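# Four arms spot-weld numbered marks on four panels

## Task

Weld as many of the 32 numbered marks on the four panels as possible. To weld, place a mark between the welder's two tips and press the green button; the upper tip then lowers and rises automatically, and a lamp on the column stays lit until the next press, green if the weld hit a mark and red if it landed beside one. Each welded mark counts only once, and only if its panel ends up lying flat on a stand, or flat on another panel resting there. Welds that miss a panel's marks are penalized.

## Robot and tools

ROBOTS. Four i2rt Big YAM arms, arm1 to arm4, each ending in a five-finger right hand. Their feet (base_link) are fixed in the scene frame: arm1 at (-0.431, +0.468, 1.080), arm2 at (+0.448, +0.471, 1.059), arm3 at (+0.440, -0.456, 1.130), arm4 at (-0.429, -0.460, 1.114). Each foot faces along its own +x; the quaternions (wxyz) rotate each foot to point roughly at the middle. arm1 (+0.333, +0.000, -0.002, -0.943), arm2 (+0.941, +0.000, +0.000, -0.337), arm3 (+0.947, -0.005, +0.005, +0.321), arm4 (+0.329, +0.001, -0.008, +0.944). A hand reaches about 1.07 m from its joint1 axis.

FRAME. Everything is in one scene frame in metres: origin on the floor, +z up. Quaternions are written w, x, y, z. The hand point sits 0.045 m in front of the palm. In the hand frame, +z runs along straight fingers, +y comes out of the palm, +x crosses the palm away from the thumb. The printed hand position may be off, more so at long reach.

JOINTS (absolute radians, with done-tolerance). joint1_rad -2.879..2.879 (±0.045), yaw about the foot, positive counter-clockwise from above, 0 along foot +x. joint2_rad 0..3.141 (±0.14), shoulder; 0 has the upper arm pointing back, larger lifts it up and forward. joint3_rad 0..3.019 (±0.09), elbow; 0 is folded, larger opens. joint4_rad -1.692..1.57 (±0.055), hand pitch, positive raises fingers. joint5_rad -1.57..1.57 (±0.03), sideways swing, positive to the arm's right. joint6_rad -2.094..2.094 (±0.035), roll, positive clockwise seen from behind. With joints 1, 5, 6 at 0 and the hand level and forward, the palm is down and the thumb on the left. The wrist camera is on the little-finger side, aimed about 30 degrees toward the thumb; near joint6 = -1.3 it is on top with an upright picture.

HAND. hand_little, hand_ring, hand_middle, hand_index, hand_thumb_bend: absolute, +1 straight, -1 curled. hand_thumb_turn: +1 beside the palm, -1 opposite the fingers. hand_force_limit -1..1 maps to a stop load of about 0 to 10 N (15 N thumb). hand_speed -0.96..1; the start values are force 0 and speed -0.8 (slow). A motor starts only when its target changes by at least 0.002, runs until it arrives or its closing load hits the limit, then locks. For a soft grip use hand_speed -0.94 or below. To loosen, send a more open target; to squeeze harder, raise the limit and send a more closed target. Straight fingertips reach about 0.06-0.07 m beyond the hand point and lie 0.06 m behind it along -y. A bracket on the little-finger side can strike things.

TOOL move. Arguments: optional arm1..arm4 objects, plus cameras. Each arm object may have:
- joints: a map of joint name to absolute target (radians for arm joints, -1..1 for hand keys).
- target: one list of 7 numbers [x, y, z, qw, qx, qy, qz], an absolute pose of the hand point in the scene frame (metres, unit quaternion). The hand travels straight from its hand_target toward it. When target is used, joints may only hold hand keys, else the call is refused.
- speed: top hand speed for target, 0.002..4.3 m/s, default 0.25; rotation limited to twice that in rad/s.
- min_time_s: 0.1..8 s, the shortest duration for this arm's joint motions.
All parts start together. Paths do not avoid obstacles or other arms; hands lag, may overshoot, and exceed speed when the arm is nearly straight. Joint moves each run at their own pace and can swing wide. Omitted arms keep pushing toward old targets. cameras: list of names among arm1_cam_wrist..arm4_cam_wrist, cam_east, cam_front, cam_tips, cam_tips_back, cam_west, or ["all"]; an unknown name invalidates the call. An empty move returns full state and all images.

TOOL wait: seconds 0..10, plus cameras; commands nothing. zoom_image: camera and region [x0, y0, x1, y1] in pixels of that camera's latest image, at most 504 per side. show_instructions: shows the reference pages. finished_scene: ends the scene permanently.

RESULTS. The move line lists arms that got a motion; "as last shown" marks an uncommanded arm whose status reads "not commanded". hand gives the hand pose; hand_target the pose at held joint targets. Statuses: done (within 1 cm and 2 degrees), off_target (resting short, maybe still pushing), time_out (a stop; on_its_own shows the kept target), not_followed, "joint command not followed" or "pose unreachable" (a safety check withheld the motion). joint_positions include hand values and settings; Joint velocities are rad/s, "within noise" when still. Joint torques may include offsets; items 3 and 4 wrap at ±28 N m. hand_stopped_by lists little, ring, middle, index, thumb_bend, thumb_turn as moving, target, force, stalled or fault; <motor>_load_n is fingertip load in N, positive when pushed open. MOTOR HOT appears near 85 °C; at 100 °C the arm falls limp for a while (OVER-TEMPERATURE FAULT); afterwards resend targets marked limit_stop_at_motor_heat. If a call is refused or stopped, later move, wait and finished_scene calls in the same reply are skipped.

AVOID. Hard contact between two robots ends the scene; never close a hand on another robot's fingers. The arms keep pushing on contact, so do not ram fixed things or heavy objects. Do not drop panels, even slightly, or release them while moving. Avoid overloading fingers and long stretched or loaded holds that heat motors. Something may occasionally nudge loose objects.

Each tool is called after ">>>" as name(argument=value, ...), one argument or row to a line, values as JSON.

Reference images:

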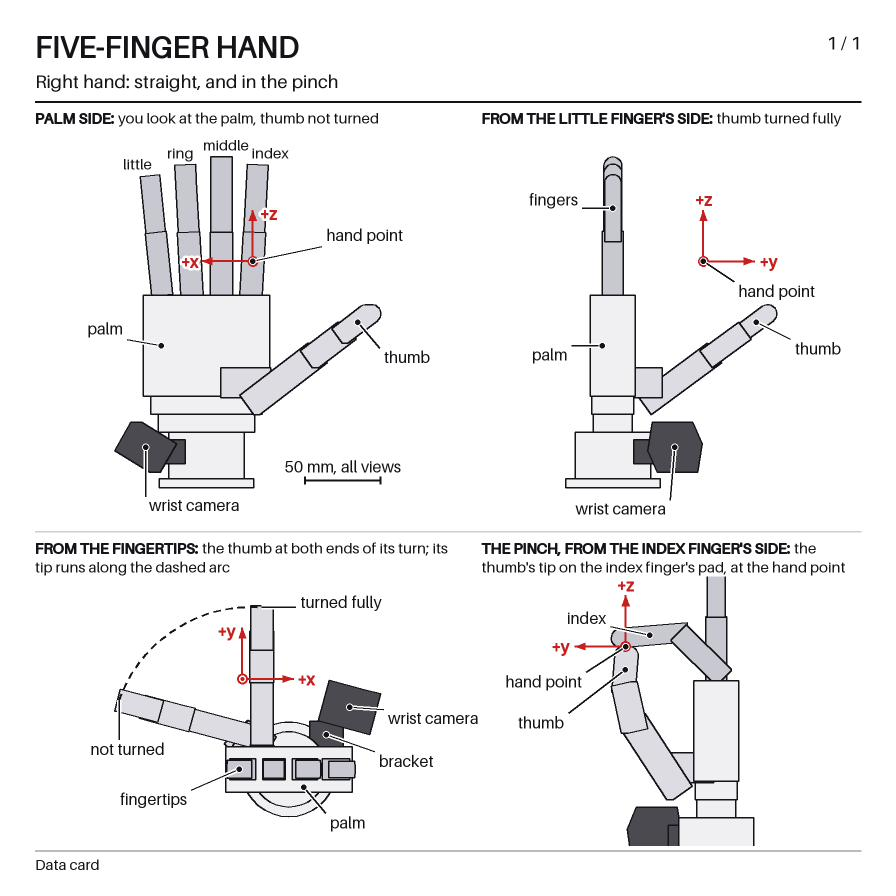

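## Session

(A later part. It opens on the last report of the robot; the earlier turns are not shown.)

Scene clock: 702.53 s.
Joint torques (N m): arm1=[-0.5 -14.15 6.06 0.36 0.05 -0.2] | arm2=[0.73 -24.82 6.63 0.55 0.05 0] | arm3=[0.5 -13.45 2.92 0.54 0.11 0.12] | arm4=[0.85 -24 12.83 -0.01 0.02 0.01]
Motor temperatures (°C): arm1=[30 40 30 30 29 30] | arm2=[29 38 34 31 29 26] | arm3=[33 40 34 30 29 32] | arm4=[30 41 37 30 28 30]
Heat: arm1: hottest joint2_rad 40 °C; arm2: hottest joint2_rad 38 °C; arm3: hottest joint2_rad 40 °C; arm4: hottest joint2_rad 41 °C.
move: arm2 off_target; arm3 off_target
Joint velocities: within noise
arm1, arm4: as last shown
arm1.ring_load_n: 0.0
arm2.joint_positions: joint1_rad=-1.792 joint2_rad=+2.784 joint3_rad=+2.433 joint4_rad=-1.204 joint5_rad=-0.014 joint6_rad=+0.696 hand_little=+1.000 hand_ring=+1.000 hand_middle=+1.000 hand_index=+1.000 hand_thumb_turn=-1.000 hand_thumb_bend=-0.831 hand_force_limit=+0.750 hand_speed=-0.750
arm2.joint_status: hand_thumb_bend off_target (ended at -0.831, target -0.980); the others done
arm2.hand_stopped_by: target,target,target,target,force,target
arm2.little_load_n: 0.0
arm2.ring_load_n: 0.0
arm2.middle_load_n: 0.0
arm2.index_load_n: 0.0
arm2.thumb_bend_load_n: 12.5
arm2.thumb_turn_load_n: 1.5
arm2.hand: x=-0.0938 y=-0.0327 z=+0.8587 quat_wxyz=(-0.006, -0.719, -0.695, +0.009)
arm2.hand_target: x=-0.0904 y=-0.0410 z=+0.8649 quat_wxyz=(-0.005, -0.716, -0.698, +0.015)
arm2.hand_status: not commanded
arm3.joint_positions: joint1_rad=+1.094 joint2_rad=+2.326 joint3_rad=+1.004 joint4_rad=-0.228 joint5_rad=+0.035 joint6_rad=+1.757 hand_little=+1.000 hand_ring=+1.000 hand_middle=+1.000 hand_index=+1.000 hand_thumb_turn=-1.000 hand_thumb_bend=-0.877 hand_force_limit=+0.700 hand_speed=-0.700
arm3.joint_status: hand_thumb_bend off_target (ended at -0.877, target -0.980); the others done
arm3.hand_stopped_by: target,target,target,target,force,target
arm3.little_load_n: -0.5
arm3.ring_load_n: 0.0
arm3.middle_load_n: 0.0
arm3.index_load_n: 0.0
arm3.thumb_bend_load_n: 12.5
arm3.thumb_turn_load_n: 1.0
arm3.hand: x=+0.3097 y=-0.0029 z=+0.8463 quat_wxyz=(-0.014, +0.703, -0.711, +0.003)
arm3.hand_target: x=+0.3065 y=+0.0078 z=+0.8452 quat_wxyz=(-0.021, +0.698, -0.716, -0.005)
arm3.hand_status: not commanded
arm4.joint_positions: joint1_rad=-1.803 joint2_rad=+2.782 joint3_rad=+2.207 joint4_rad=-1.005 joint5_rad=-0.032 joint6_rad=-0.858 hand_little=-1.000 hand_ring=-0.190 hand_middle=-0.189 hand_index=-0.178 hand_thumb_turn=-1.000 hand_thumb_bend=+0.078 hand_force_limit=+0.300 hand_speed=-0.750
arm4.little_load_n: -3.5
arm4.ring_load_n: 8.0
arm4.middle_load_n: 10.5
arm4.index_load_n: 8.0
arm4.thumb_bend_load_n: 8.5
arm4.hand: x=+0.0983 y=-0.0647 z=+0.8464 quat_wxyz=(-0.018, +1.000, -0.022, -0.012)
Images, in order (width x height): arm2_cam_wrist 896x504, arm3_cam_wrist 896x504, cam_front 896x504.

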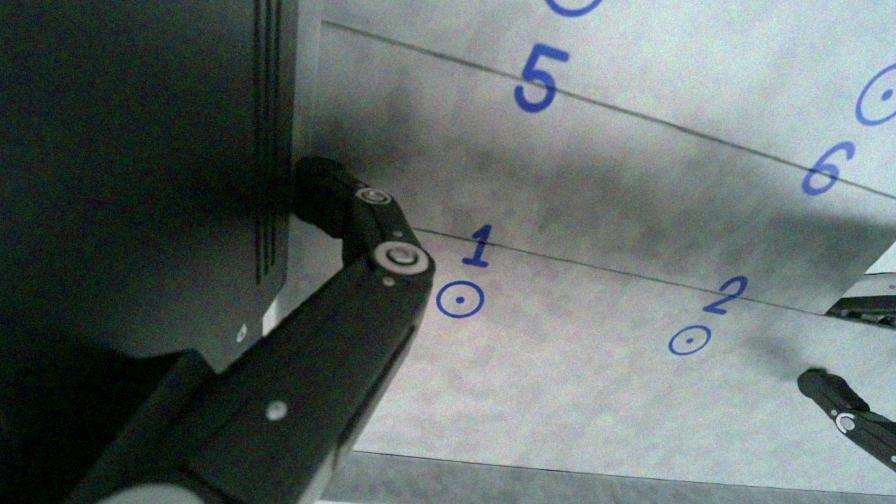

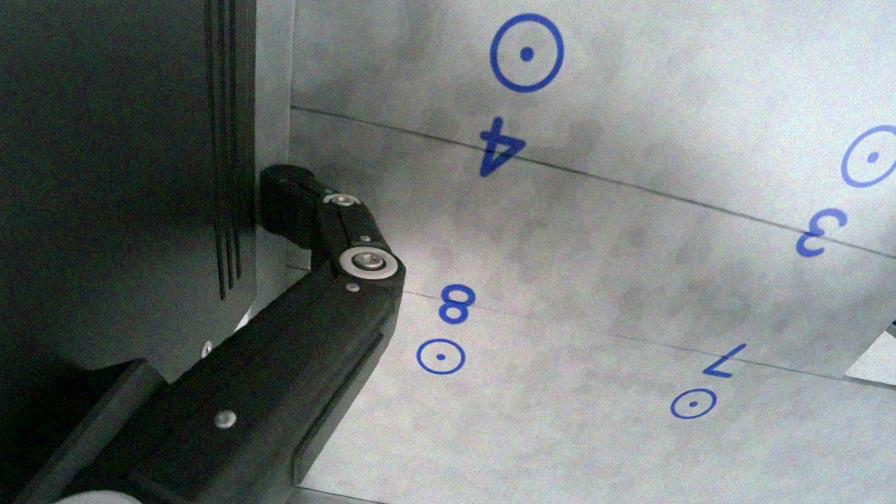

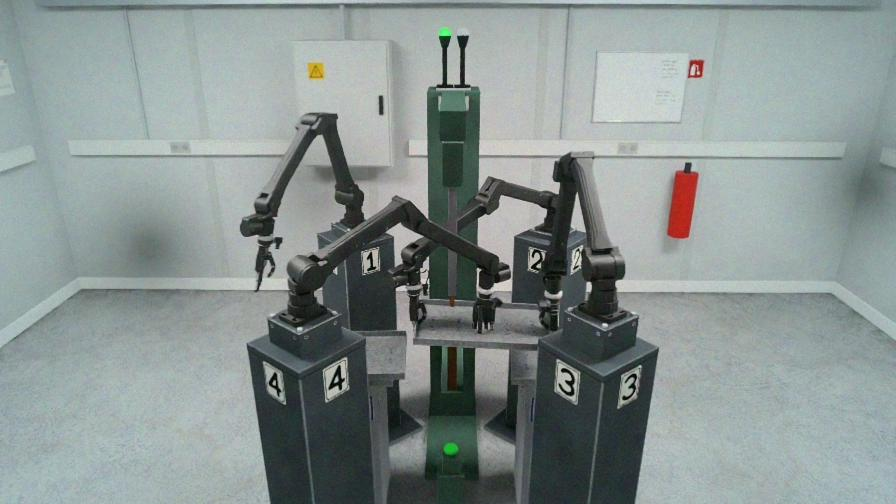

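>>> move(
  arm3={"target": [0.3065, 0.008, 0.855, -0.0206, 0.6978, -0.7163, -0.005], "speed": 0.04, "joints": {"hand_thumb_bend": -0.99, "hand_force_limit": 0.8}},
  arm2={"target": [-0.0905, -0.041, 0.871, 0.0047, 0.716, 0.698, -0.015], "speed": 0.04, "joints": {"hand_thumb_bend": -0.99, "hand_force_limit": 0.88}},
)

>>> move(
  arm4={"joints": {"hand_ring": 1, "hand_middle": 1, "hand_index": 1, "hand_thumb_bend": 1, "hand_speed": -0.25}},
  cameras=["arm1_cam_wrist", "arm2_cam_wrist", "arm3_cam_wrist", "cam_front"],
)

Scene clock: 703.97 s.
Joint torques (N m): arm1=[-0.5 -14.1 6.05 0.32 0.05 -0.21] | arm2=[0.67 -25.17 6.53 0.28 0.07 0] | arm3=[0.03 -16.09 2.21 -0.09 0.14 0.17] | arm4=[0.85 -24.12 12.81 -0.03 0.02 0.02]
Motor temperatures (°C): arm1=[30 40 30 30 29 30] | arm2=[29 39 34 31 29 26] | arm3=[33 40 34 30 29 32] | arm4=[30 41 37 30 28 30]
Heat: arm1: hottest joint2_rad 40 °C; arm2: hottest joint2_rad 39 °C; arm3: hottest joint2_rad 40 °C; arm4: hottest joint2_rad 41 °C.
move: arm2 off_target; arm3 off_target
Joint velocities: within noise
arm1.joint_positions: joint1_rad=+0.366 joint2_rad=+1.876 joint3_rad=+1.098 joint4_rad=-0.658 joint5_rad=+0.184 joint6_rad=+0.972 hand_little=+1.000 hand_ring=+1.000 hand_middle=+1.000 hand_index=+1.000 hand_thumb_turn=-1.000 hand_thumb_bend=-0.400 hand_force_limit=+0.600 hand_speed=-0.400
arm1.joint_status: not commanded
arm1.hand_stopped_by: target,target,target,target,target,target
arm1.little_load_n: 0.0
arm1.ring_load_n: 0.0
arm1.middle_load_n: 0.0
arm1.index_load_n: 0.5
arm1.thumb_bend_load_n: 0.0
arm1.thumb_turn_load_n: 0.0
arm1.hand: x=-0.6567 y=+0.0191 z=+1.0087 quat_wxyz=(+0.073, -0.681, -0.723, +0.086)
arm1.hand_target: x=-0.6548 y=+0.0300 z=+1.0003 quat_wxyz=(+0.076, -0.678, -0.727, +0.071)
arm1.hand_status: not commanded
arm2.joint_positions: joint1_rad=-1.792 joint2_rad=+2.782 joint3_rad=+2.429 joint4_rad=-1.204 joint5_rad=-0.014 joint6_rad=+0.697 hand_little=+1.000 hand_ring=+1.000 hand_middle=+1.000 hand_index=+1.000 hand_thumb_turn=-1.000 hand_thumb_bend=-0.835 hand_force_limit=+0.880 hand_speed=-0.750
arm2.joint_status: hand_thumb_bend off_target (ended at -0.835, target -0.990); the others done
arm2.hand_stopped_by: target,target,target,target,force,target
arm2.little_load_n: 0.0
arm2.ring_load_n: 0.0
arm2.middle_load_n: 0.0
arm2.index_load_n: 0.0
arm2.thumb_bend_load_n: 14.0
arm2.thumb_turn_load_n: 1.5
arm2.hand: x=-0.0932 y=-0.0323 z=+0.8589 quat_wxyz=(-0.006, -0.720, -0.694, +0.008)
arm2.hand_target: x=-0.0904 y=-0.0411 z=+0.8710 quat_wxyz=(-0.005, -0.716, -0.698, +0.015)
arm2.hand_status: off_target (0.015 m and 1.0 deg from the pose sent, 0.015 m and 0.9 deg at the start)
arm3.joint_positions: joint1_rad=+1.094 joint2_rad=+2.326 joint3_rad=+1.004 joint4_rad=-0.228 joint5_rad=+0.035 joint6_rad=+1.757 hand_little=+1.000 hand_ring=+1.000 hand_middle=+1.000 hand_index=+1.000 hand_thumb_turn=-1.000 hand_thumb_bend=-0.883 hand_force_limit=+0.800 hand_speed=-0.700
arm3.joint_status: hand_thumb_bend off_target (ended at -0.883, target -0.990); the others done
arm3.hand_stopped_by: target,target,target,target,force,target
arm3.little_load_n: 0.0
arm3.ring_load_n: 0.0
arm3.middle_load_n: 0.0
arm3.index_load_n: 0.0
arm3.thumb_bend_load_n: 14.0
arm3.thumb_turn_load_n: 1.0
arm3.hand: x=+0.3097 y=-0.0029 z=+0.8463 quat_wxyz=(-0.014, +0.703, -0.711, +0.003)
arm3.hand_target: x=+0.3065 y=+0.0079 z=+0.8549 quat_wxyz=(-0.020, +0.698, -0.716, -0.005)
arm3.hand_status: off_target (0.014 m and 1.5 deg from the pose sent, 0.014 m and 1.5 deg at the start)
arm4: as last shown
arm4.little_load_n: -4.0
arm4.middle_load_n: 10.0
arm4.index_load_n: 7.5
arm4.thumb_bend_load_n: 9.0
pictures: none

Scene clock: 705.30 s.
Joint torques (N m): arm1=[-0.73 -14.1 6.08 0.31 0.05 -0.2] | arm2=[0.73 -25.41 6.68 0.27 0.01 -0.02] | arm3=[0.73 -14.56 2.09 -0.02 0.09 0.16] | arm4=[0.97 -21.54 11.44 0.28 -0.29 0.01]
Motor temperatures (°C): arm1=[30 40 30 30 29 30] | arm2=[29 39 34 31 29 26] | arm3=[33 40 34 30 29 32] | arm4=[30 41 37 30 28 30]
Heat: arm1: hottest joint2_rad 40 °C; arm2: hottest joint2_rad 39 °C; arm3: hottest joint2_rad 40 °C; arm4: hottest joint2_rad 41 °C.
move: arm4 done
Joint velocities: within noise
arm1, arm2, arm3: as last shown
arm1.middle_load_n: 0.5
arm1.index_load_n: 0.0
arm2.joint_positions: joint1_rad=-1.792 joint2_rad=+2.781 joint3_rad=+2.427 joint4_rad=-1.204 joint5_rad=-0.013 joint6_rad=+0.698 hand_little=+1.000 hand_ring=+1.000 hand_middle=+1.000 hand_index=+1.000 hand_thumb_turn=-1.000 hand_thumb_bend=-0.835 hand_force_limit=+0.880 hand_speed=-0.750
arm2.index_load_n: 0.5
arm2.thumb_turn_load_n: 1.0
arm2.hand: x=-0.0930 y=-0.0317 z=+0.8585 quat_wxyz=(-0.006, -0.720, -0.694, +0.007)
arm2.hand_target: x=-0.0906 y=-0.0409 z=+0.8710 quat_wxyz=(-0.005, -0.716, -0.698, +0.015)
arm3.joint_positions: joint1_rad=+1.094 joint2_rad=+2.325 joint3_rad=+1.004 joint4_rad=-0.228 joint5_rad=+0.035 joint6_rad=+1.757 hand_little=+1.000 hand_ring=+1.000 hand_middle=+1.000 hand_index=+1.000 hand_thumb_turn=-1.000 hand_thumb_bend=-0.883 hand_force_limit=+0.800 hand_speed=-0.700
arm3.thumb_bend_load_n: 13.5
arm3.hand: x=+0.3097 y=-0.0028 z=+0.8465 quat_wxyz=(-0.014, +0.703, -0.711, +0.003)
arm3.hand_target: x=+0.3065 y=+0.0079 z=+0.8550 quat_wxyz=(-0.020, +0.698, -0.716, -0.005)
arm4.joint_positions: joint1_rad=-1.804 joint2_rad=+2.741 joint3_rad=+2.227 joint4_rad=-1.011 joint5_rad=-0.024 joint6_rad=-0.858 hand_little=-1.000 hand_ring=+1.000 hand_middle=+1.000 hand_index=+1.000 hand_thumb_turn=-1.000 hand_thumb_bend=+1.000 hand_force_limit=+0.300 hand_speed=-0.250
arm4.joint_status: all done
arm4.hand_stopped_by: target,target,target,target,target,target
arm4.little_load_n: 0.0
arm4.ring_load_n: -1.5
arm4.middle_load_n: 0.0
arm4.index_load_n: 0.0
arm4.thumb_bend_load_n: 0.0
arm4.thumb_turn_load_n: 0.0
arm4.hand: x=+0.1181 y=-0.0524 z=+0.8789 quat_wxyz=(-0.032, +0.999, -0.022, +0.011)
arm4.hand_target: x=+0.1354 y=-0.0274 z=+0.9076 quat_wxyz=(-0.058, +0.998, -0.016, +0.037)
arm4.hand_status: not commanded
Images, in order (width x height): arm1_cam_wrist 896x504, arm2_cam_wrist 896x504, arm3_cam_wrist 896x504, cam_front 896x504.

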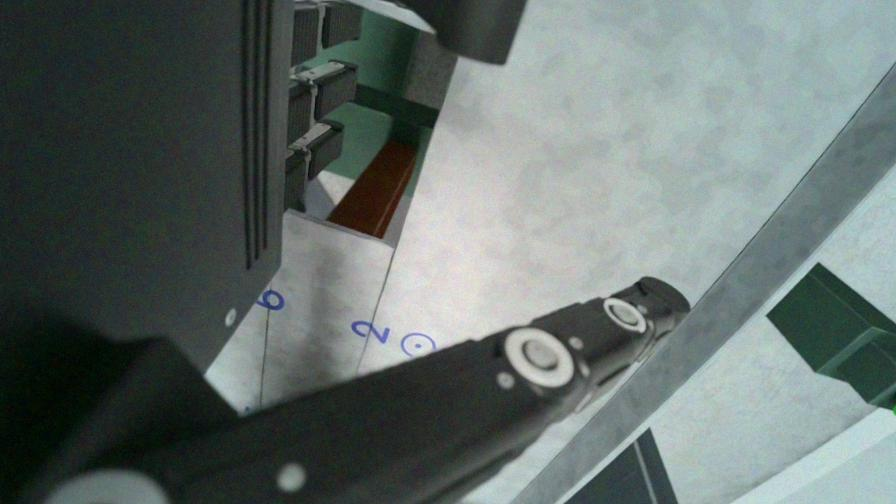

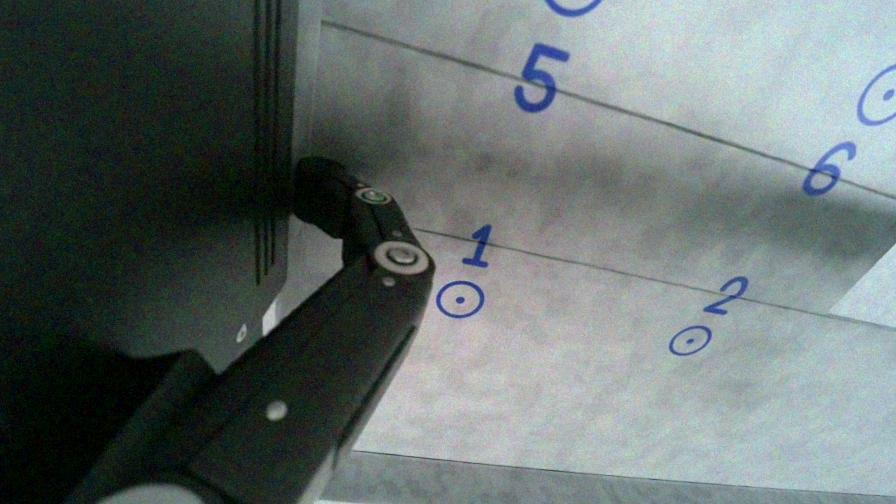

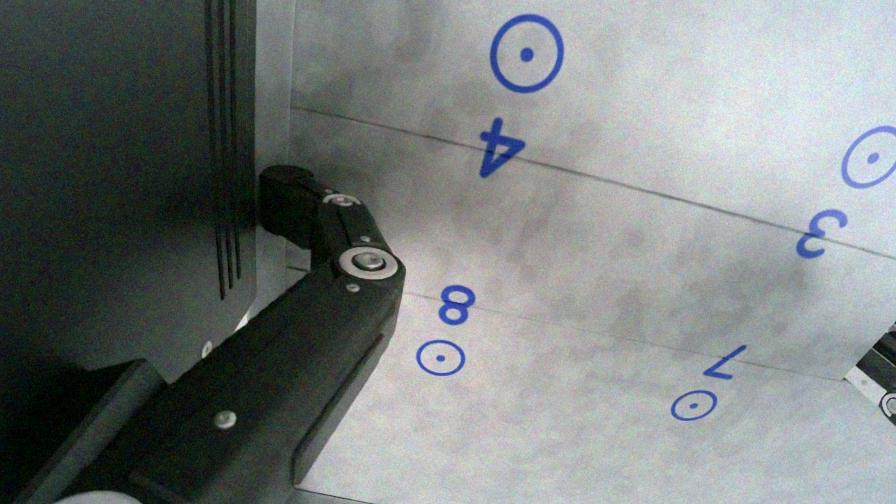

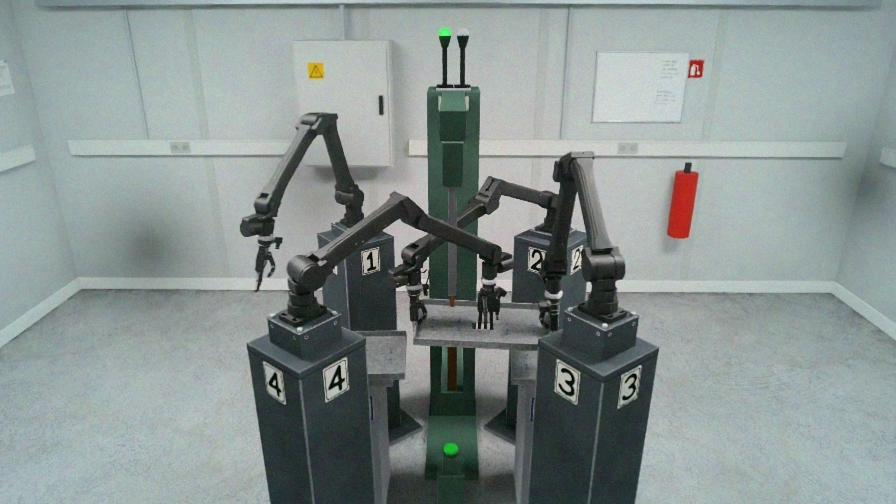

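>>> move(
  arm4={"target": [0.130, -0.038, 0.99, -0.0576, 0.9999, -0.0157, 0.0371], "speed": 0.25},
  arm2={"target": [-0.0905, -0.039, 0.885, 0.0047, 0.716, 0.698, -0.015], "speed": 0.06},
  arm3={"target": [0.3065, 0.010, 0.884, -0.0206, 0.6978, -0.7163, -0.005], "speed": 0.08},
  cameras=["arm1_cam_wrist", "arm2_cam_wrist", "arm3_cam_wrist", "cam_front"],
)

Scene clock: 707.23 s.
Joint torques (N m): arm1=[-0.62 -14.1 6.06 0.32 0.05 -0.2] | arm2=[0.5 -27.11 7.13 0.05 -0.11 -0.04] | arm3=[0.38 -15.56 1.73 -0.51 -0.1 0.12] | arm4=[0.44 -19.31 8.87 -0.09 -0.12 -0.05]
Motor temperatures (°C): arm1=[30 40 30 30 29 30] | arm2=[29 39 34 31 29 26] | arm3=[33 40 34 30 29 32] | arm4=[30 41 37 30 28 30]
Heat: arm1: hottest joint2_rad 40 °C; arm2: hottest joint2_rad 39 °C; arm3: hottest joint2_rad 40 °C; arm4: hottest joint2_rad 41 °C.
move: arm2 off_target; arm3 off_target; arm4 done
Joint velocities: within noise
arm1: as last shown
arm1.middle_load_n: 0.0
arm2.joint_positions: joint1_rad=-1.792 joint2_rad=+2.779 joint3_rad=+2.398 joint4_rad=-1.204 joint5_rad=-0.010 joint6_rad=+0.699 hand_little=+1.000 hand_ring=+1.000 hand_middle=+1.000 hand_index=+1.000 hand_thumb_turn=-1.000 hand_thumb_bend=-0.835 hand_force_limit=+0.880 hand_speed=-0.750
arm2.joint_status: not commanded
arm2.hand_stopped_by: target,target,target,target,force,target
arm2.little_load_n: 0.0
arm2.ring_load_n: 0.0
arm2.middle_load_n: 0.0
arm2.index_load_n: 0.0
arm2.thumb_bend_load_n: 7.0
arm2.thumb_turn_load_n: 0.5
arm2.hand: x=-0.0848 y=-0.0246 z=+0.8506 quat_wxyz=(-0.005, -0.720, -0.693, -0.006)
arm2.hand_target: x=-0.0903 y=-0.0388 z=+0.8845 quat_wxyz=(-0.005, -0.716, -0.698, +0.015)
arm2.hand_status: off_target (0.038 m and 2.6 deg from the pose sent, 0.028 m and 1.1 deg at the start)
arm3.joint_positions: joint1_rad=+1.094 joint2_rad=+2.257 joint3_rad=+0.994 joint4_rad=-0.277 joint5_rad=+0.041 joint6_rad=+1.760 hand_little=+1.000 hand_ring=+1.000 hand_middle=+1.000 hand_index=+1.000 hand_thumb_turn=-1.000 hand_thumb_bend=-0.883 hand_force_limit=+0.800 hand_speed=-0.700
arm3.joint_status: not commanded
arm3.hand_stopped_by: target,target,target,target,force,target
arm3.little_load_n: 0.0
arm3.ring_load_n: 0.0
arm3.middle_load_n: -0.5
arm3.index_load_n: 0.0
arm3.thumb_bend_load_n: 12.0
arm3.thumb_turn_load_n: 1.0
arm3.hand: x=+0.3098 y=+0.0047 z=+0.8730 quat_wxyz=(-0.019, +0.702, -0.712, +0.001)
arm3.hand_target: x=+0.3065 y=+0.0099 z=+0.8838 quat_wxyz=(-0.021, +0.698, -0.716, -0.005)
arm3.hand_status: off_target (0.013 m and 1.1 deg from the pose sent, 0.040 m and 1.5 deg at the start)
arm4.joint_positions: joint1_rad=-1.804 joint2_rad=+2.552 joint3_rad=+2.169 joint4_rad=-1.066 joint5_rad=-0.029 joint6_rad=-0.858 hand_little=-1.000 hand_ring=+1.000 hand_middle=+1.000 hand_index=+1.000 hand_thumb_turn=-1.000 hand_thumb_bend=+1.000 hand_force_limit=+0.300 hand_speed=-0.250
arm4.joint_status: not commanded
arm4.hand_stopped_by: target,target,target,target,target,target
arm4.little_load_n: 0.0
arm4.ring_load_n: 0.0
arm4.middle_load_n: 0.0
arm4.index_load_n: 0.0
arm4.thumb_bend_load_n: 0.0
arm4.thumb_turn_load_n: 0.0
arm4.hand: x=+0.1328 y=-0.0414 z=+0.9903 quat_wxyz=(-0.058, +0.997, -0.022, +0.039)
arm4.hand_target: x=+0.1300 y=-0.0381 z=+0.9900 quat_wxyz=(-0.058, +0.998, -0.016, +0.037)
arm4.hand_status: done (0.004 m and 0.8 deg from the pose sent, 0.113 m and 4.2 deg at the start)
Images, in order (width x height): arm1_cam_wrist 896x504, arm2_cam_wrist 896x504, arm3_cam_wrist 896x504, cam_front 896x504.

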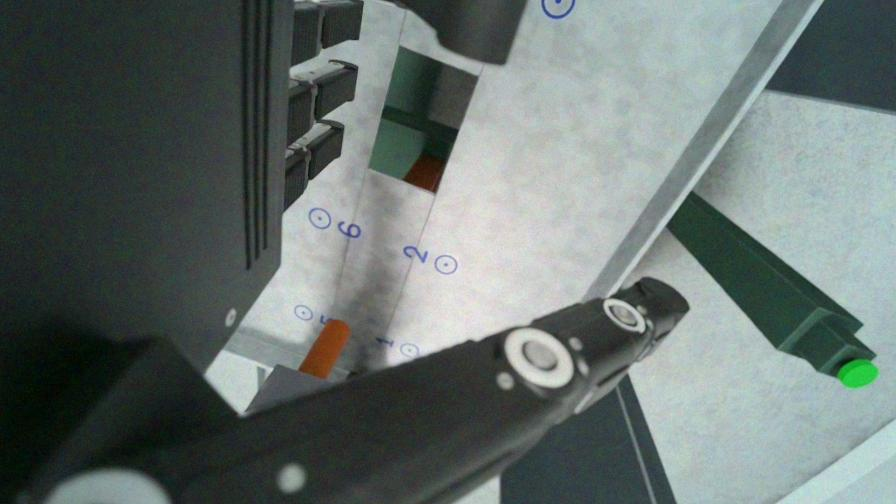

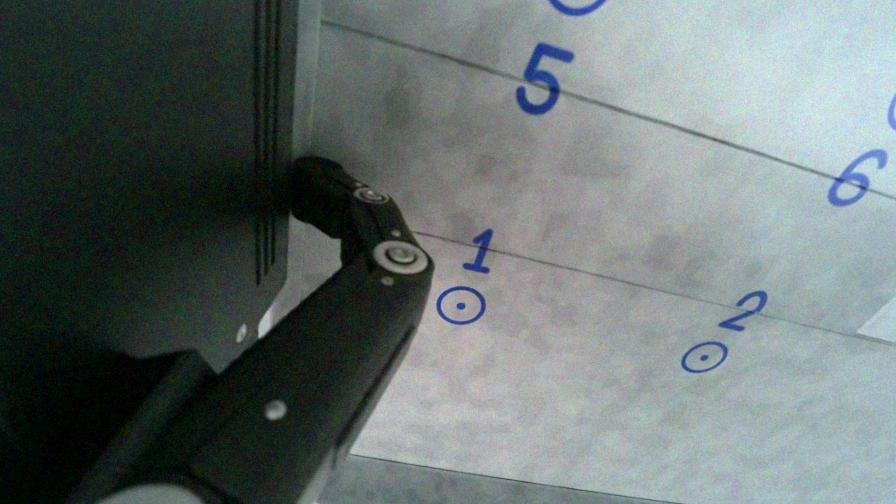

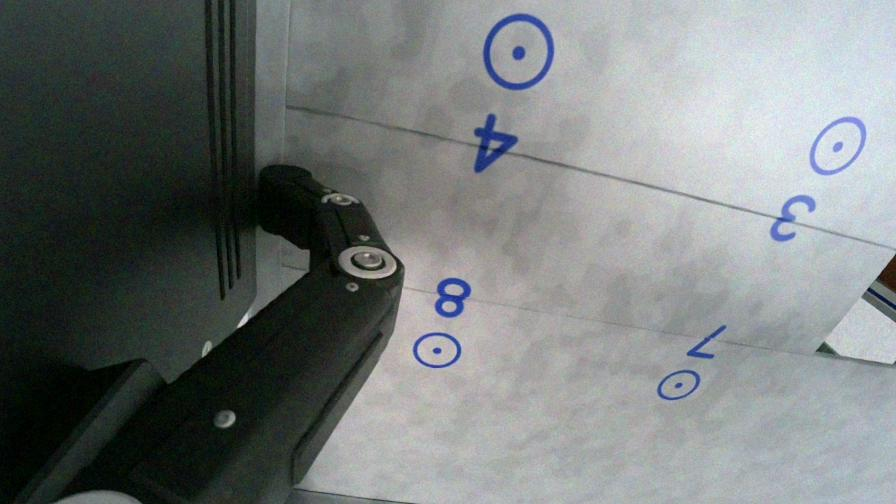

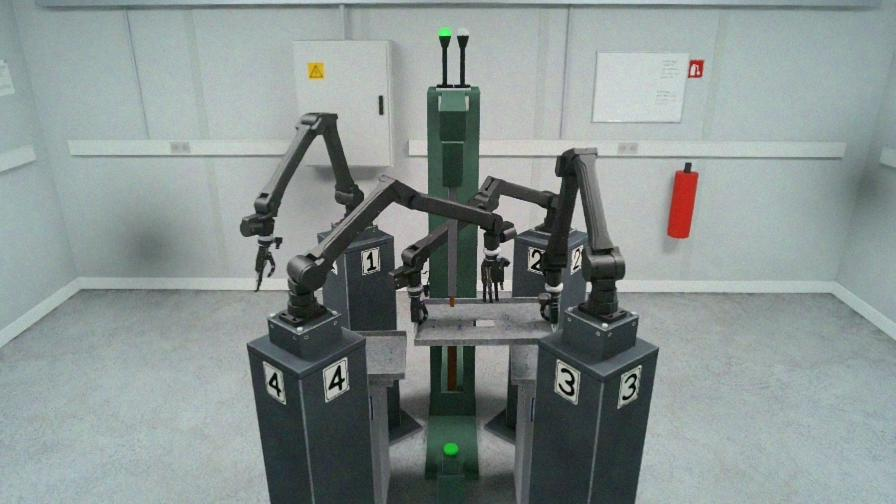

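>>> move(
  arm2={"target": [-0.0905, -0.030, 0.908, 0.0047, 0.716, 0.698, -0.015], "speed": 0.05},
  arm3={"target": [0.3065, 0.012, 0.878, -0.0206, 0.6978, -0.7163, -0.005], "speed": 0.05},
  arm4={"target": [-0.04, -0.26, 1.0, -0.0576, 0.9999, -0.0157, 0.0371], "speed": 0.3},
  cameras=["arm2_cam_wrist", "arm3_cam_wrist", "cam_front"],
)

Scene clock: 710.00 s.
Joint torques (N m): arm1=[-0.56 -14.1 6.09 0.34 0.04 -0.19] | arm2=[0.03 -27.34 6.97 -0.21 -0.3 -0.16] | arm3=[0.5 -14.1 2.63 -0.25 -0.32 0.1] | arm4=[-0.62 -12.92 6 0.36 -0.13 -0.13]
Motor temperatures (°C): arm1=[30 40 30 30 29 30] | arm2=[29 40 34 31 29 26] | arm3=[33 40 34 30 29 32] | arm4=[30 41 37 30 28 30]
Heat: arm1: hottest joint2_rad 40 °C; arm2: hottest joint2_rad 40 °C; arm3: hottest joint2_rad 40 °C; arm4: hottest joint2_rad 41 °C.
move: arm2 off_target; arm3 done; arm4 off_target
Joint velocities: within noise
arm1: as last shown
arm2.joint_positions: joint1_rad=-1.794 joint2_rad=+2.726 joint3_rad=+2.344 joint4_rad=-1.204 joint5_rad=-0.003 joint6_rad=+0.702 hand_little=+1.000 hand_ring=+1.000 hand_middle=+1.000 hand_index=+1.000 hand_thumb_turn=-1.000 hand_thumb_bend=-0.835 hand_force_limit=+0.880 hand_speed=-0.750
arm2.joint_status: not commanded
arm2.hand_stopped_by: target,target,target,target,force,target
arm2.little_load_n: 0.0
arm2.ring_load_n: 0.0
arm2.middle_load_n: 0.0
arm2.index_load_n: 0.5
arm2.thumb_bend_load_n: 10.0
arm2.thumb_turn_load_n: 1.0
arm2.hand: x=-0.0828 y=-0.0199 z=+0.8696 quat_wxyz=(-0.002, -0.722, -0.692, -0.007)
arm2.hand_target: x=-0.0902 y=-0.0299 z=+0.9072 quat_wxyz=(-0.005, -0.716, -0.698, +0.015)
arm2.hand_status: off_target (0.040 m and 2.7 deg from the pose sent, 0.058 m and 2.6 deg at the start)
arm3.joint_positions: joint1_rad=+1.092 joint2_rad=+2.257 joint3_rad=+0.994 joint4_rad=-0.277 joint5_rad=+0.047 joint6_rad=+1.766 hand_little=+1.000 hand_ring=+1.000 hand_middle=+1.000 hand_index=+1.000 hand_thumb_turn=-1.000 hand_thumb_bend=-0.883 hand_force_limit=+0.800 hand_speed=-0.700
arm3.joint_status: not commanded
arm3.hand_stopped_by: target,target,target,target,force,target
arm3.little_load_n: 0.0
arm3.ring_load_n: 0.0
arm3.middle_load_n: 0.0
arm3.index_load_n: 0.0
arm3.thumb_bend_load_n: 12.5
arm3.thumb_turn_load_n: 1.5
arm3.hand: x=+0.3121 y=+0.0055 z=+0.8727 quat_wxyz=(-0.021, +0.699, -0.715, +0.003)
arm3.hand_target: x=+0.3065 y=+0.0119 z=+0.8780 quat_wxyz=(-0.021, +0.698, -0.716, -0.005)
arm3.hand_status: done (0.010 m and 1.0 deg from the pose sent, 0.009 m and 1.0 deg at the start)
arm4.joint_positions: joint1_rad=-1.936 joint2_rad=+1.979 joint3_rad=+1.045 joint4_rad=-0.564 joint5_rad=-0.045 joint6_rad=-0.993 hand_little=-1.000 hand_ring=+1.000 hand_middle=+1.000 hand_index=+1.000 hand_thumb_turn=-1.000 hand_thumb_bend=+1.000 hand_force_limit=+0.300 hand_speed=-0.250
arm4.joint_status: not commanded
arm4.hand_stopped_by: target,target,target,target,target,target
arm4.little_load_n: 0.0
arm4.ring_load_n: 0.0
arm4.middle_load_n: 0.5
arm4.index_load_n: 0.0
arm4.thumb_bend_load_n: 0.0
arm4.thumb_turn_load_n: 0.0
arm4.hand: x=-0.0524 y=-0.2642 z=+0.9896 quat_wxyz=(-0.047, +0.998, -0.020, +0.020)
arm4.hand_target: x=-0.0402 y=-0.2602 z=+1.0001 quat_wxyz=(-0.057, +0.998, -0.016, +0.037)
arm4.hand_status: off_target (0.017 m and 2.3 deg from the pose sent, 0.279 m and 0.8 deg at the start)
Images, in order (width x height): arm2_cam_wrist 896x504, arm3_cam_wrist 896x504, cam_front 896x504.

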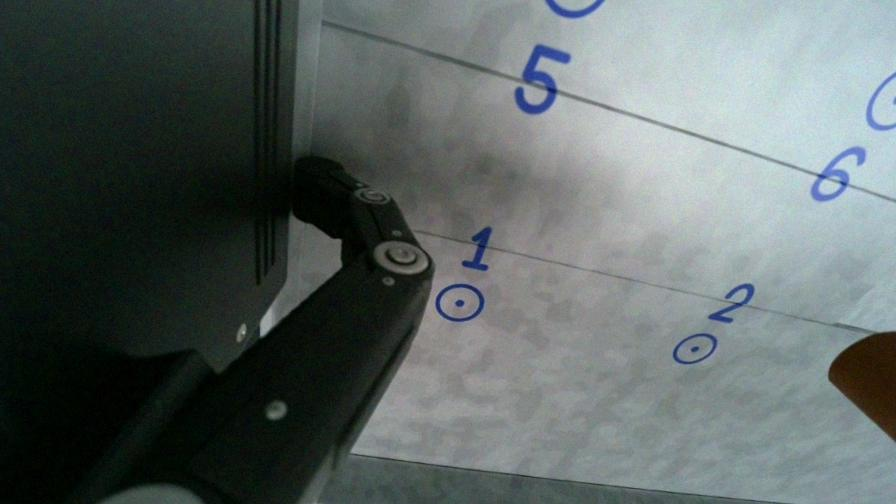

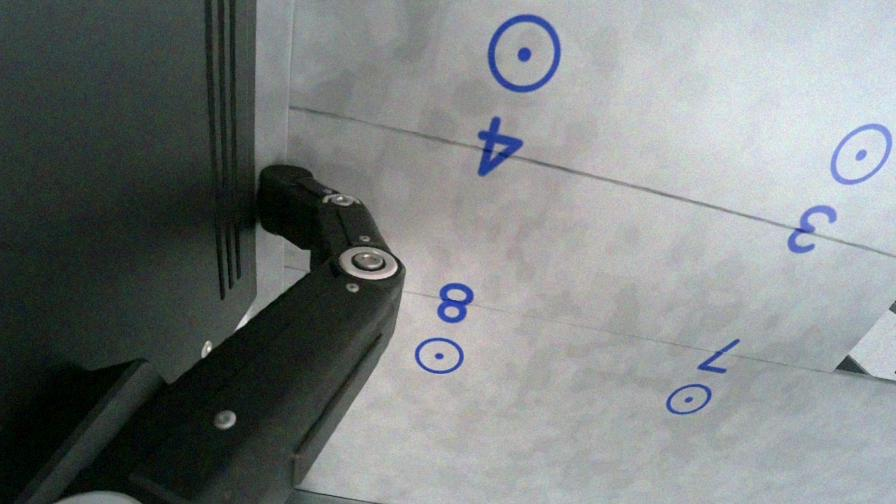

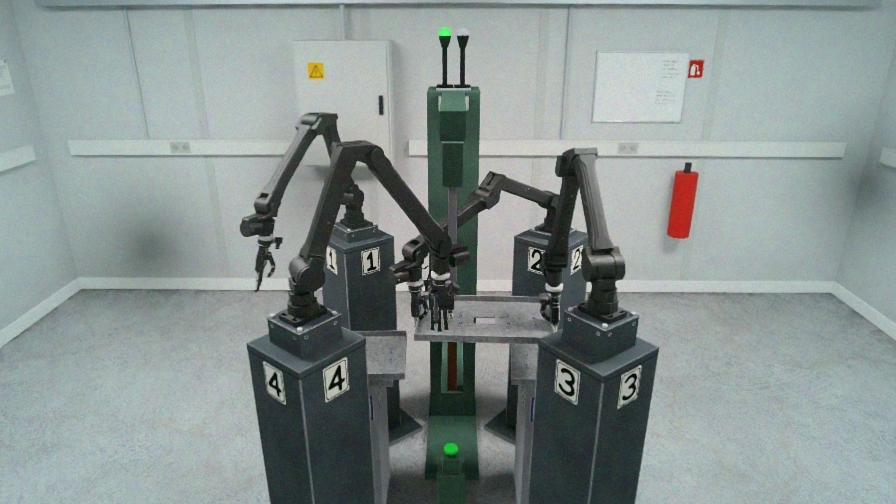

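>>> move(
  arm2={"target": [-0.060, 0.0884, 0.900, 0.005, 0.7071, 0.7071, -0.0149], "speed": 0.11, "joints": {"hand_thumb_bend": -0.98, "hand_force_limit": 0.92}},
  arm3={"target": [0.336, 0.146, 0.888, -0.0205, 0.7071, -0.7071, -0.0053], "speed": 0.13},
  cameras=["arm2_cam_wrist", "arm3_cam_wrist", "cam_front"],
)

Scene clock: 711.90 s.
Joint torques (N m): arm1=[-0.5 -14.04 6.08 0.35 0.05 -0.2] | arm2=[-0.03 -24.35 5.98 0.05 -0.32 -0.25] | arm3=[0.15 -16.79 6.08 -0.62 -0.21 -0.04] | arm4=[-0.62 -12.86 5.97 0.38 -0.14 -0.12]
Motor temperatures (°C): arm1=[30 40 30 30 29 30] | arm2=[29 40 34 31 29 26] | arm3=[33 40 34 30 29 32] | arm4=[30 41 37 30 28 30]
Heat: arm1: hottest joint2_rad 40 °C; arm2: hottest joint2_rad 40 °C; arm3: hottest joint2_rad 40 °C; arm4: hottest joint2_rad 41 °C.
move: arm2 off_target; arm3 off_target
Joint velocities: within noise
arm1, arm4: as last shown
arm2.joint_positions: joint1_rad=-1.907 joint2_rad=+2.465 joint3_rad=+1.796 joint4_rad=-0.922 joint5_rad=-0.007 joint6_rad=+0.575 hand_little=+1.000 hand_ring=+1.000 hand_middle=+1.000 hand_index=+1.000 hand_thumb_turn=-1.000 hand_thumb_bend=-0.850 hand_force_limit=+0.920 hand_speed=-0.750
arm2.joint_status: hand_thumb_bend off_target (ended at -0.850, target -0.980); the others done
arm2.hand_stopped_by: target,target,target,target,force,target
arm2.little_load_n: 0.0
arm2.ring_load_n: 0.0
arm2.middle_load_n: 0.0
arm2.index_load_n: 0.5
arm2.thumb_bend_load_n: 16.5
arm2.thumb_turn_load_n: 1.5
arm2.hand: x=-0.0510 y=+0.0979 z=+0.8690 quat_wxyz=(-0.006, -0.717, -0.697, -0.009)
arm2.hand_target: x=-0.0596 y=+0.0885 z=+0.8993 quat_wxyz=(-0.005, -0.707, -0.707, +0.015)
arm2.hand_status: off_target (0.034 m and 3.2 deg from the pose sent, 0.115 m and 3.5 deg at the start)
arm3.joint_positions: joint1_rad=+0.997 joint2_rad=+2.377 joint3_rad=+1.393 joint4_rad=-0.561 joint5_rad=+0.039 joint6_rad=+1.655 hand_little=+1.000 hand_ring=+1.000 hand_middle=+1.000 hand_index=+1.000 hand_thumb_turn=-1.000 hand_thumb_bend=-0.883 hand_force_limit=+0.800 hand_speed=-0.700
arm3.joint_status: not commanded
arm3.hand_stopped_by: target,target,target,target,force,target
arm3.little_load_n: 0.0
arm3.ring_load_n: 0.0
arm3.middle_load_n: 0.0
arm3.index_load_n: 0.0
arm3.thumb_bend_load_n: 12.5
arm3.thumb_turn_load_n: 1.0
arm3.hand: x=+0.3416 y=+0.1313 z=+0.8801 quat_wxyz=(-0.017, +0.705, -0.709, +0.004)
arm3.hand_target: x=+0.3360 y=+0.1457 z=+0.8883 quat_wxyz=(-0.021, +0.707, -0.707, -0.005)
arm3.hand_status: off_target (0.018 m and 1.2 deg from the pose sent, 0.143 m and 1.6 deg at the start)
arm4.joint_positions: joint1_rad=-1.936 joint2_rad=+1.979 joint3_rad=+1.045 joint4_rad=-0.564 joint5_rad=-0.045 joint6_rad=-0.994 hand_little=-1.000 hand_ring=+1.000 hand_middle=+1.000 hand_index=+1.000 hand_thumb_turn=-1.000 hand_thumb_bend=+1.000 hand_force_limit=+0.300 hand_speed=-0.250
arm4.middle_load_n: 0.0
Images, in order (width x height): arm2_cam_wrist 896x504, arm3_cam_wrist 896x504, cam_front 896x504.

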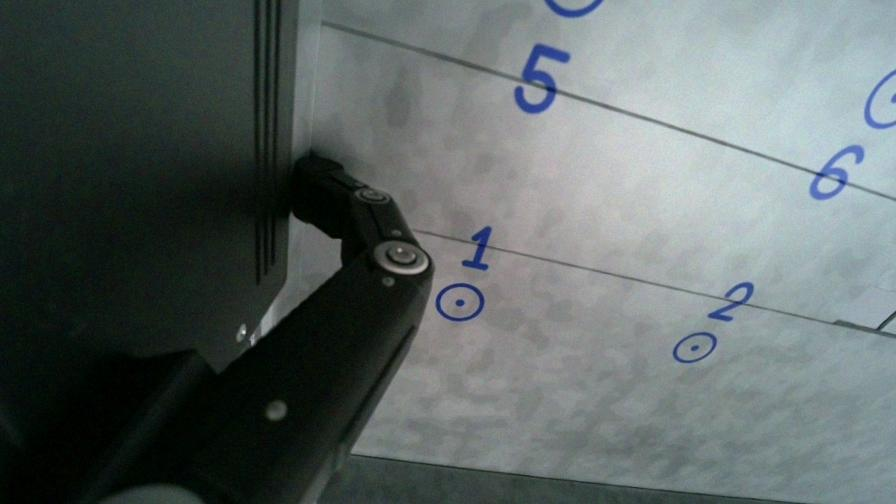

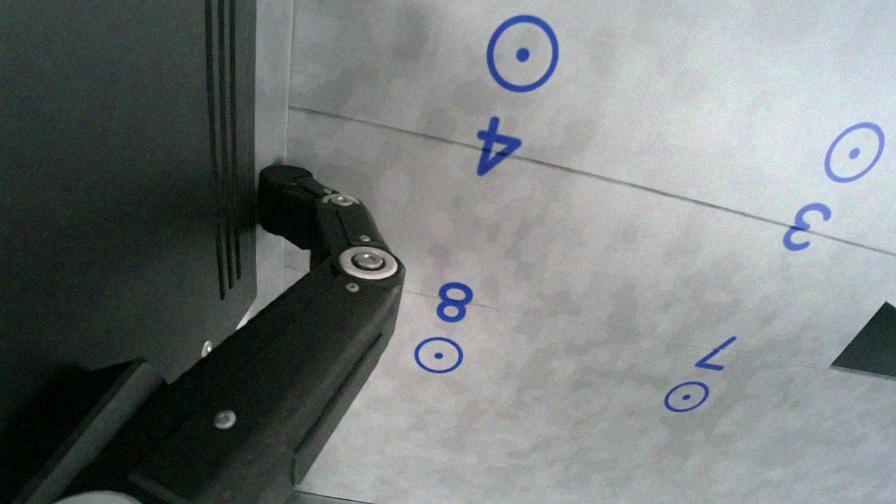

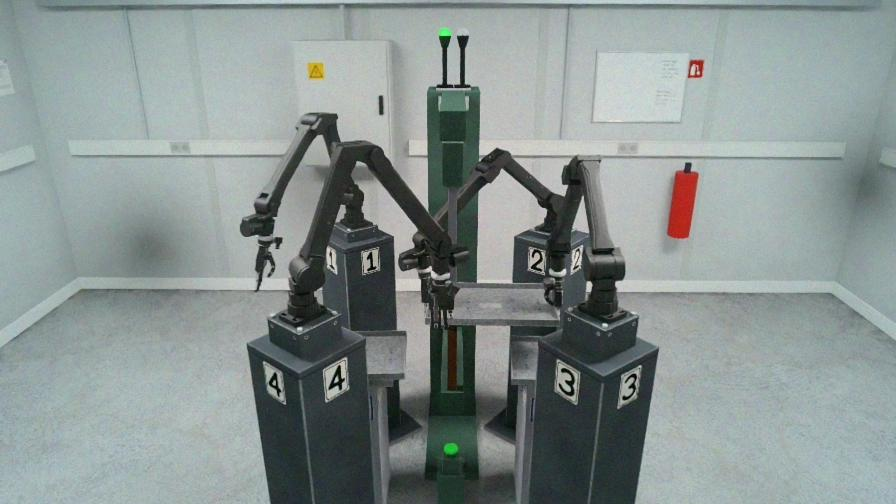

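>>> move(
  arm2={"target": [0.175, 0.0884, 0.899, 0.005, 0.7071, 0.7071, -0.0149], "speed": 0.13},
  arm3={"target": [0.568, 0.148, 0.888, -0.0205, 0.7071, -0.7071, -0.0053], "speed": 0.13},
  arm1={"joints": {"joint1_rad": 1.3, "joint2_rad": 1.85, "joint3_rad": 1.02, "joint4_rad": -0.69, "joint5_rad": 0.0, "joint6_rad": -1.13, "hand_thumb_bend": -0.1}, "min_time_s": 1.8},
  cameras=["arm4_cam_wrist", "arm2_cam_wrist", "arm3_cam_wrist", "cam_front", "cam_east"],
)

Scene clock: 715.33 s.
Joint torques (N m): arm1=[-0.56 -14.68 5.65 0.2 0.06 -0.21] | arm2=[0.62 -17.73 3.99 0.1 -0.2 -0.22] | arm3=[0.85 -16.85 6.54 -0.91 -0.1 -0.06] | arm4=[-0.67 -12.92 5.98 0.36 -0.14 -0.12]
Motor temperatures (°C): arm1=[30 40 30 30 29 30] | arm2=[29 41 34 31 29 26] | arm3=[33 40 34 30 29 32] | arm4=[30 41 37 30 28 30]
Heat: arm1: hottest joint2_rad 40 °C; arm2: hottest joint2_rad 41 °C; arm3: hottest joint2_rad 40 °C; arm4: hottest joint2_rad 41 °C.
move: arm1 done; arm2 off_target; arm3 off_target
Joint velocities: within noise
arm1.joint_positions: joint1_rad=+1.308 joint2_rad=+1.856 joint3_rad=+1.030 joint4_rad=-0.682 joint5_rad=-0.001 joint6_rad=-1.114 hand_little=+1.000 hand_ring=+1.000 hand_middle=+1.000 hand_index=+1.000 hand_thumb_turn=-1.000 hand_thumb_bend=-0.100 hand_force_limit=+0.600 hand_speed=-0.400
arm1.joint_status: all done
arm1.hand_stopped_by: target,target,target,target,target,target
arm1.little_load_n: 0.0
arm1.ring_load_n: 0.0
arm1.middle_load_n: -0.5
arm1.index_load_n: 0.0
arm1.thumb_bend_load_n: 0.0
arm1.thumb_turn_load_n: 0.0
arm1.hand: x=-0.3001 y=+0.0719 z=+1.0044 quat_wxyz=(+0.011, +0.693, -0.721, +0.031)
arm1.hand_target: x=-0.3065 y=+0.0755 z=+1.0050 quat_wxyz=(+0.009, +0.695, -0.718, +0.025)
arm1.hand_status: not commanded
arm2.joint_positions: joint1_rad=-1.657 joint2_rad=+2.120 joint3_rad=+1.095 joint4_rad=-0.552 joint5_rad=-0.004 joint6_rad=+0.829 hand_little=+1.000 hand_ring=+1.000 hand_middle=+1.000 hand_index=+1.000 hand_thumb_turn=-1.000 hand_thumb_bend=-0.849 hand_force_limit=+0.920 hand_speed=-0.750
arm2.joint_status: not commanded
arm2.hand_stopped_by: target,target,target,target,force,target
arm2.little_load_n: 0.0
arm2.ring_load_n: 0.0
arm2.middle_load_n: 0.0
arm2.index_load_n: 0.5
arm2.thumb_bend_load_n: 19.5
arm2.thumb_turn_load_n: 2.5
arm2.hand: x=+0.1763 y=+0.0991 z=+0.8820 quat_wxyz=(-0.002, -0.718, -0.696, -0.004)
arm2.hand_target: x=+0.1751 y=+0.0885 z=+0.8986 quat_wxyz=(-0.005, -0.707, -0.707, +0.015)
arm2.hand_status: off_target (0.020 m and 2.9 deg from the pose sent, 0.228 m and 3.2 deg at the start)
arm3.joint_positions: joint1_rad=+0.593 joint2_rad=+2.417 joint3_rad=+1.501 joint4_rad=-0.614 joint5_rad=+0.015 joint6_rad=+1.264 hand_little=+1.000 hand_ring=+1.000 hand_middle=+1.000 hand_index=+1.000 hand_thumb_turn=-1.000 hand_thumb_bend=-0.883 hand_force_limit=+0.800 hand_speed=-0.700
arm3.joint_status: not commanded
arm3.hand_stopped_by: target,target,target,target,force,target
arm3.little_load_n: 0.0
arm3.ring_load_n: 0.0
arm3.middle_load_n: 0.0
arm3.index_load_n: 0.0
arm3.thumb_bend_load_n: 13.0
arm3.thumb_turn_load_n: 1.0
arm3.hand: x=+0.5713 y=+0.1345 z=+0.8817 quat_wxyz=(-0.016, +0.701, -0.713, -0.001)
arm3.hand_target: x=+0.5677 y=+0.1476 z=+0.8881 quat_wxyz=(-0.021, +0.707, -0.707, -0.005)
arm3.hand_status: off_target (0.015 m and 1.3 deg from the pose sent, 0.227 m and 1.2 deg at the start)
arm4: as last shown
pictures: arm2_cam_wrist, arm3_cam_wrist, arm4_cam_wrist, cam_east, cam_front
Images, in order (width x height): arm2_cam_wrist 896x504, arm3_cam_wrist 896x504, arm4_cam_wrist 896x504, cam_east 896x504, cam_front 896x504.

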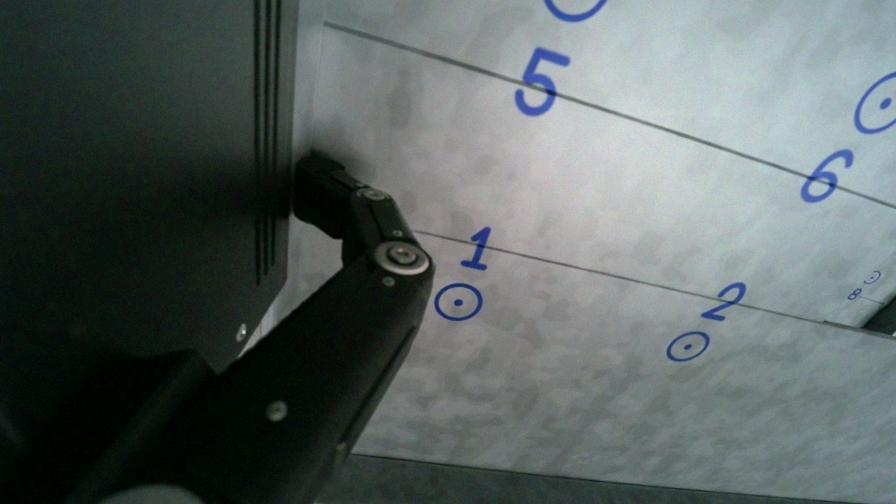

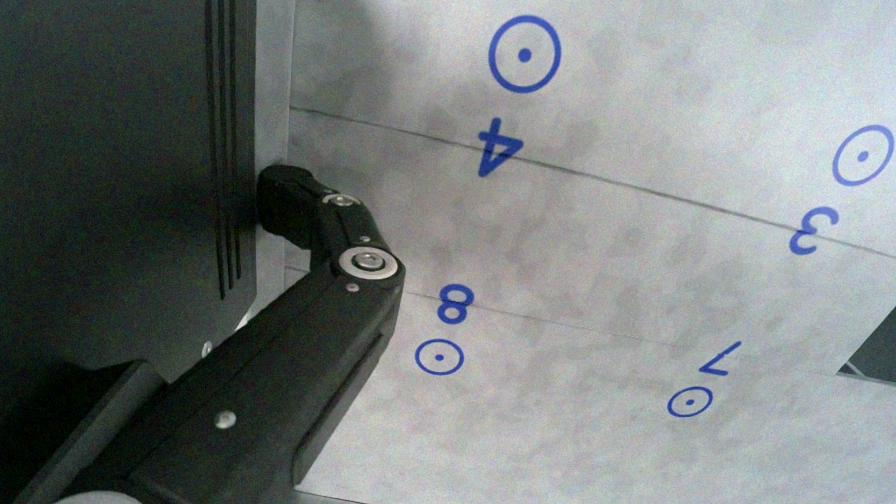

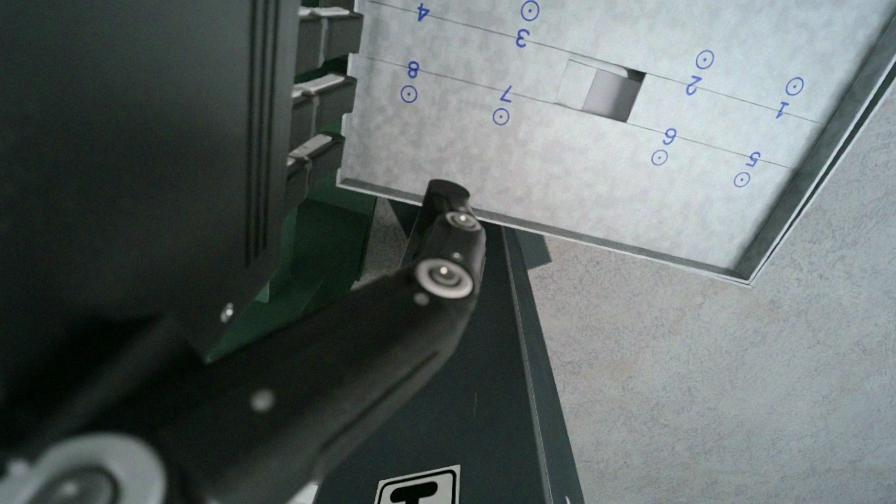

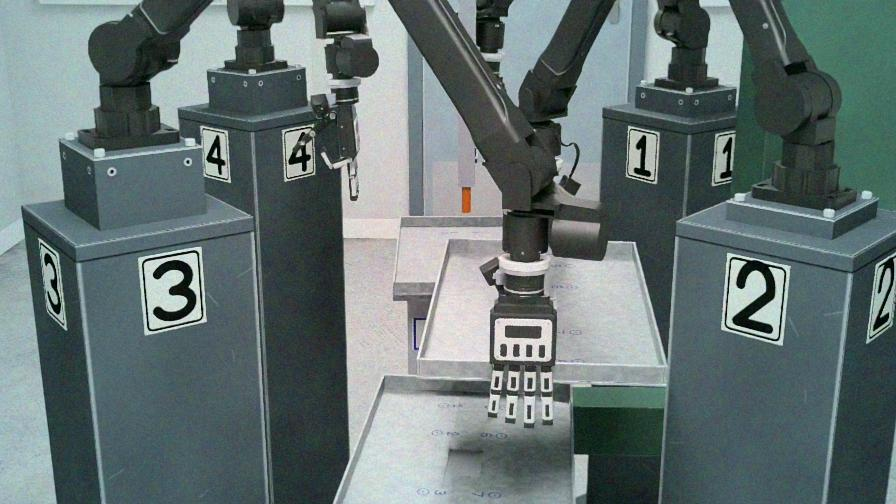

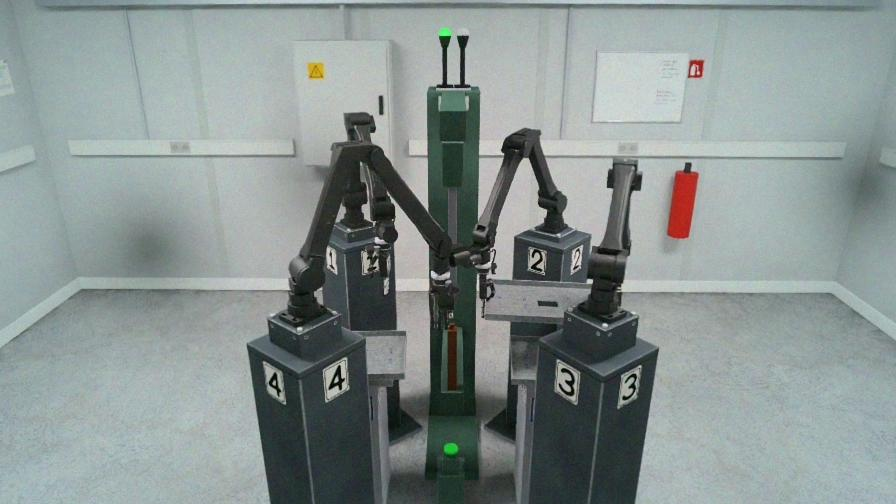

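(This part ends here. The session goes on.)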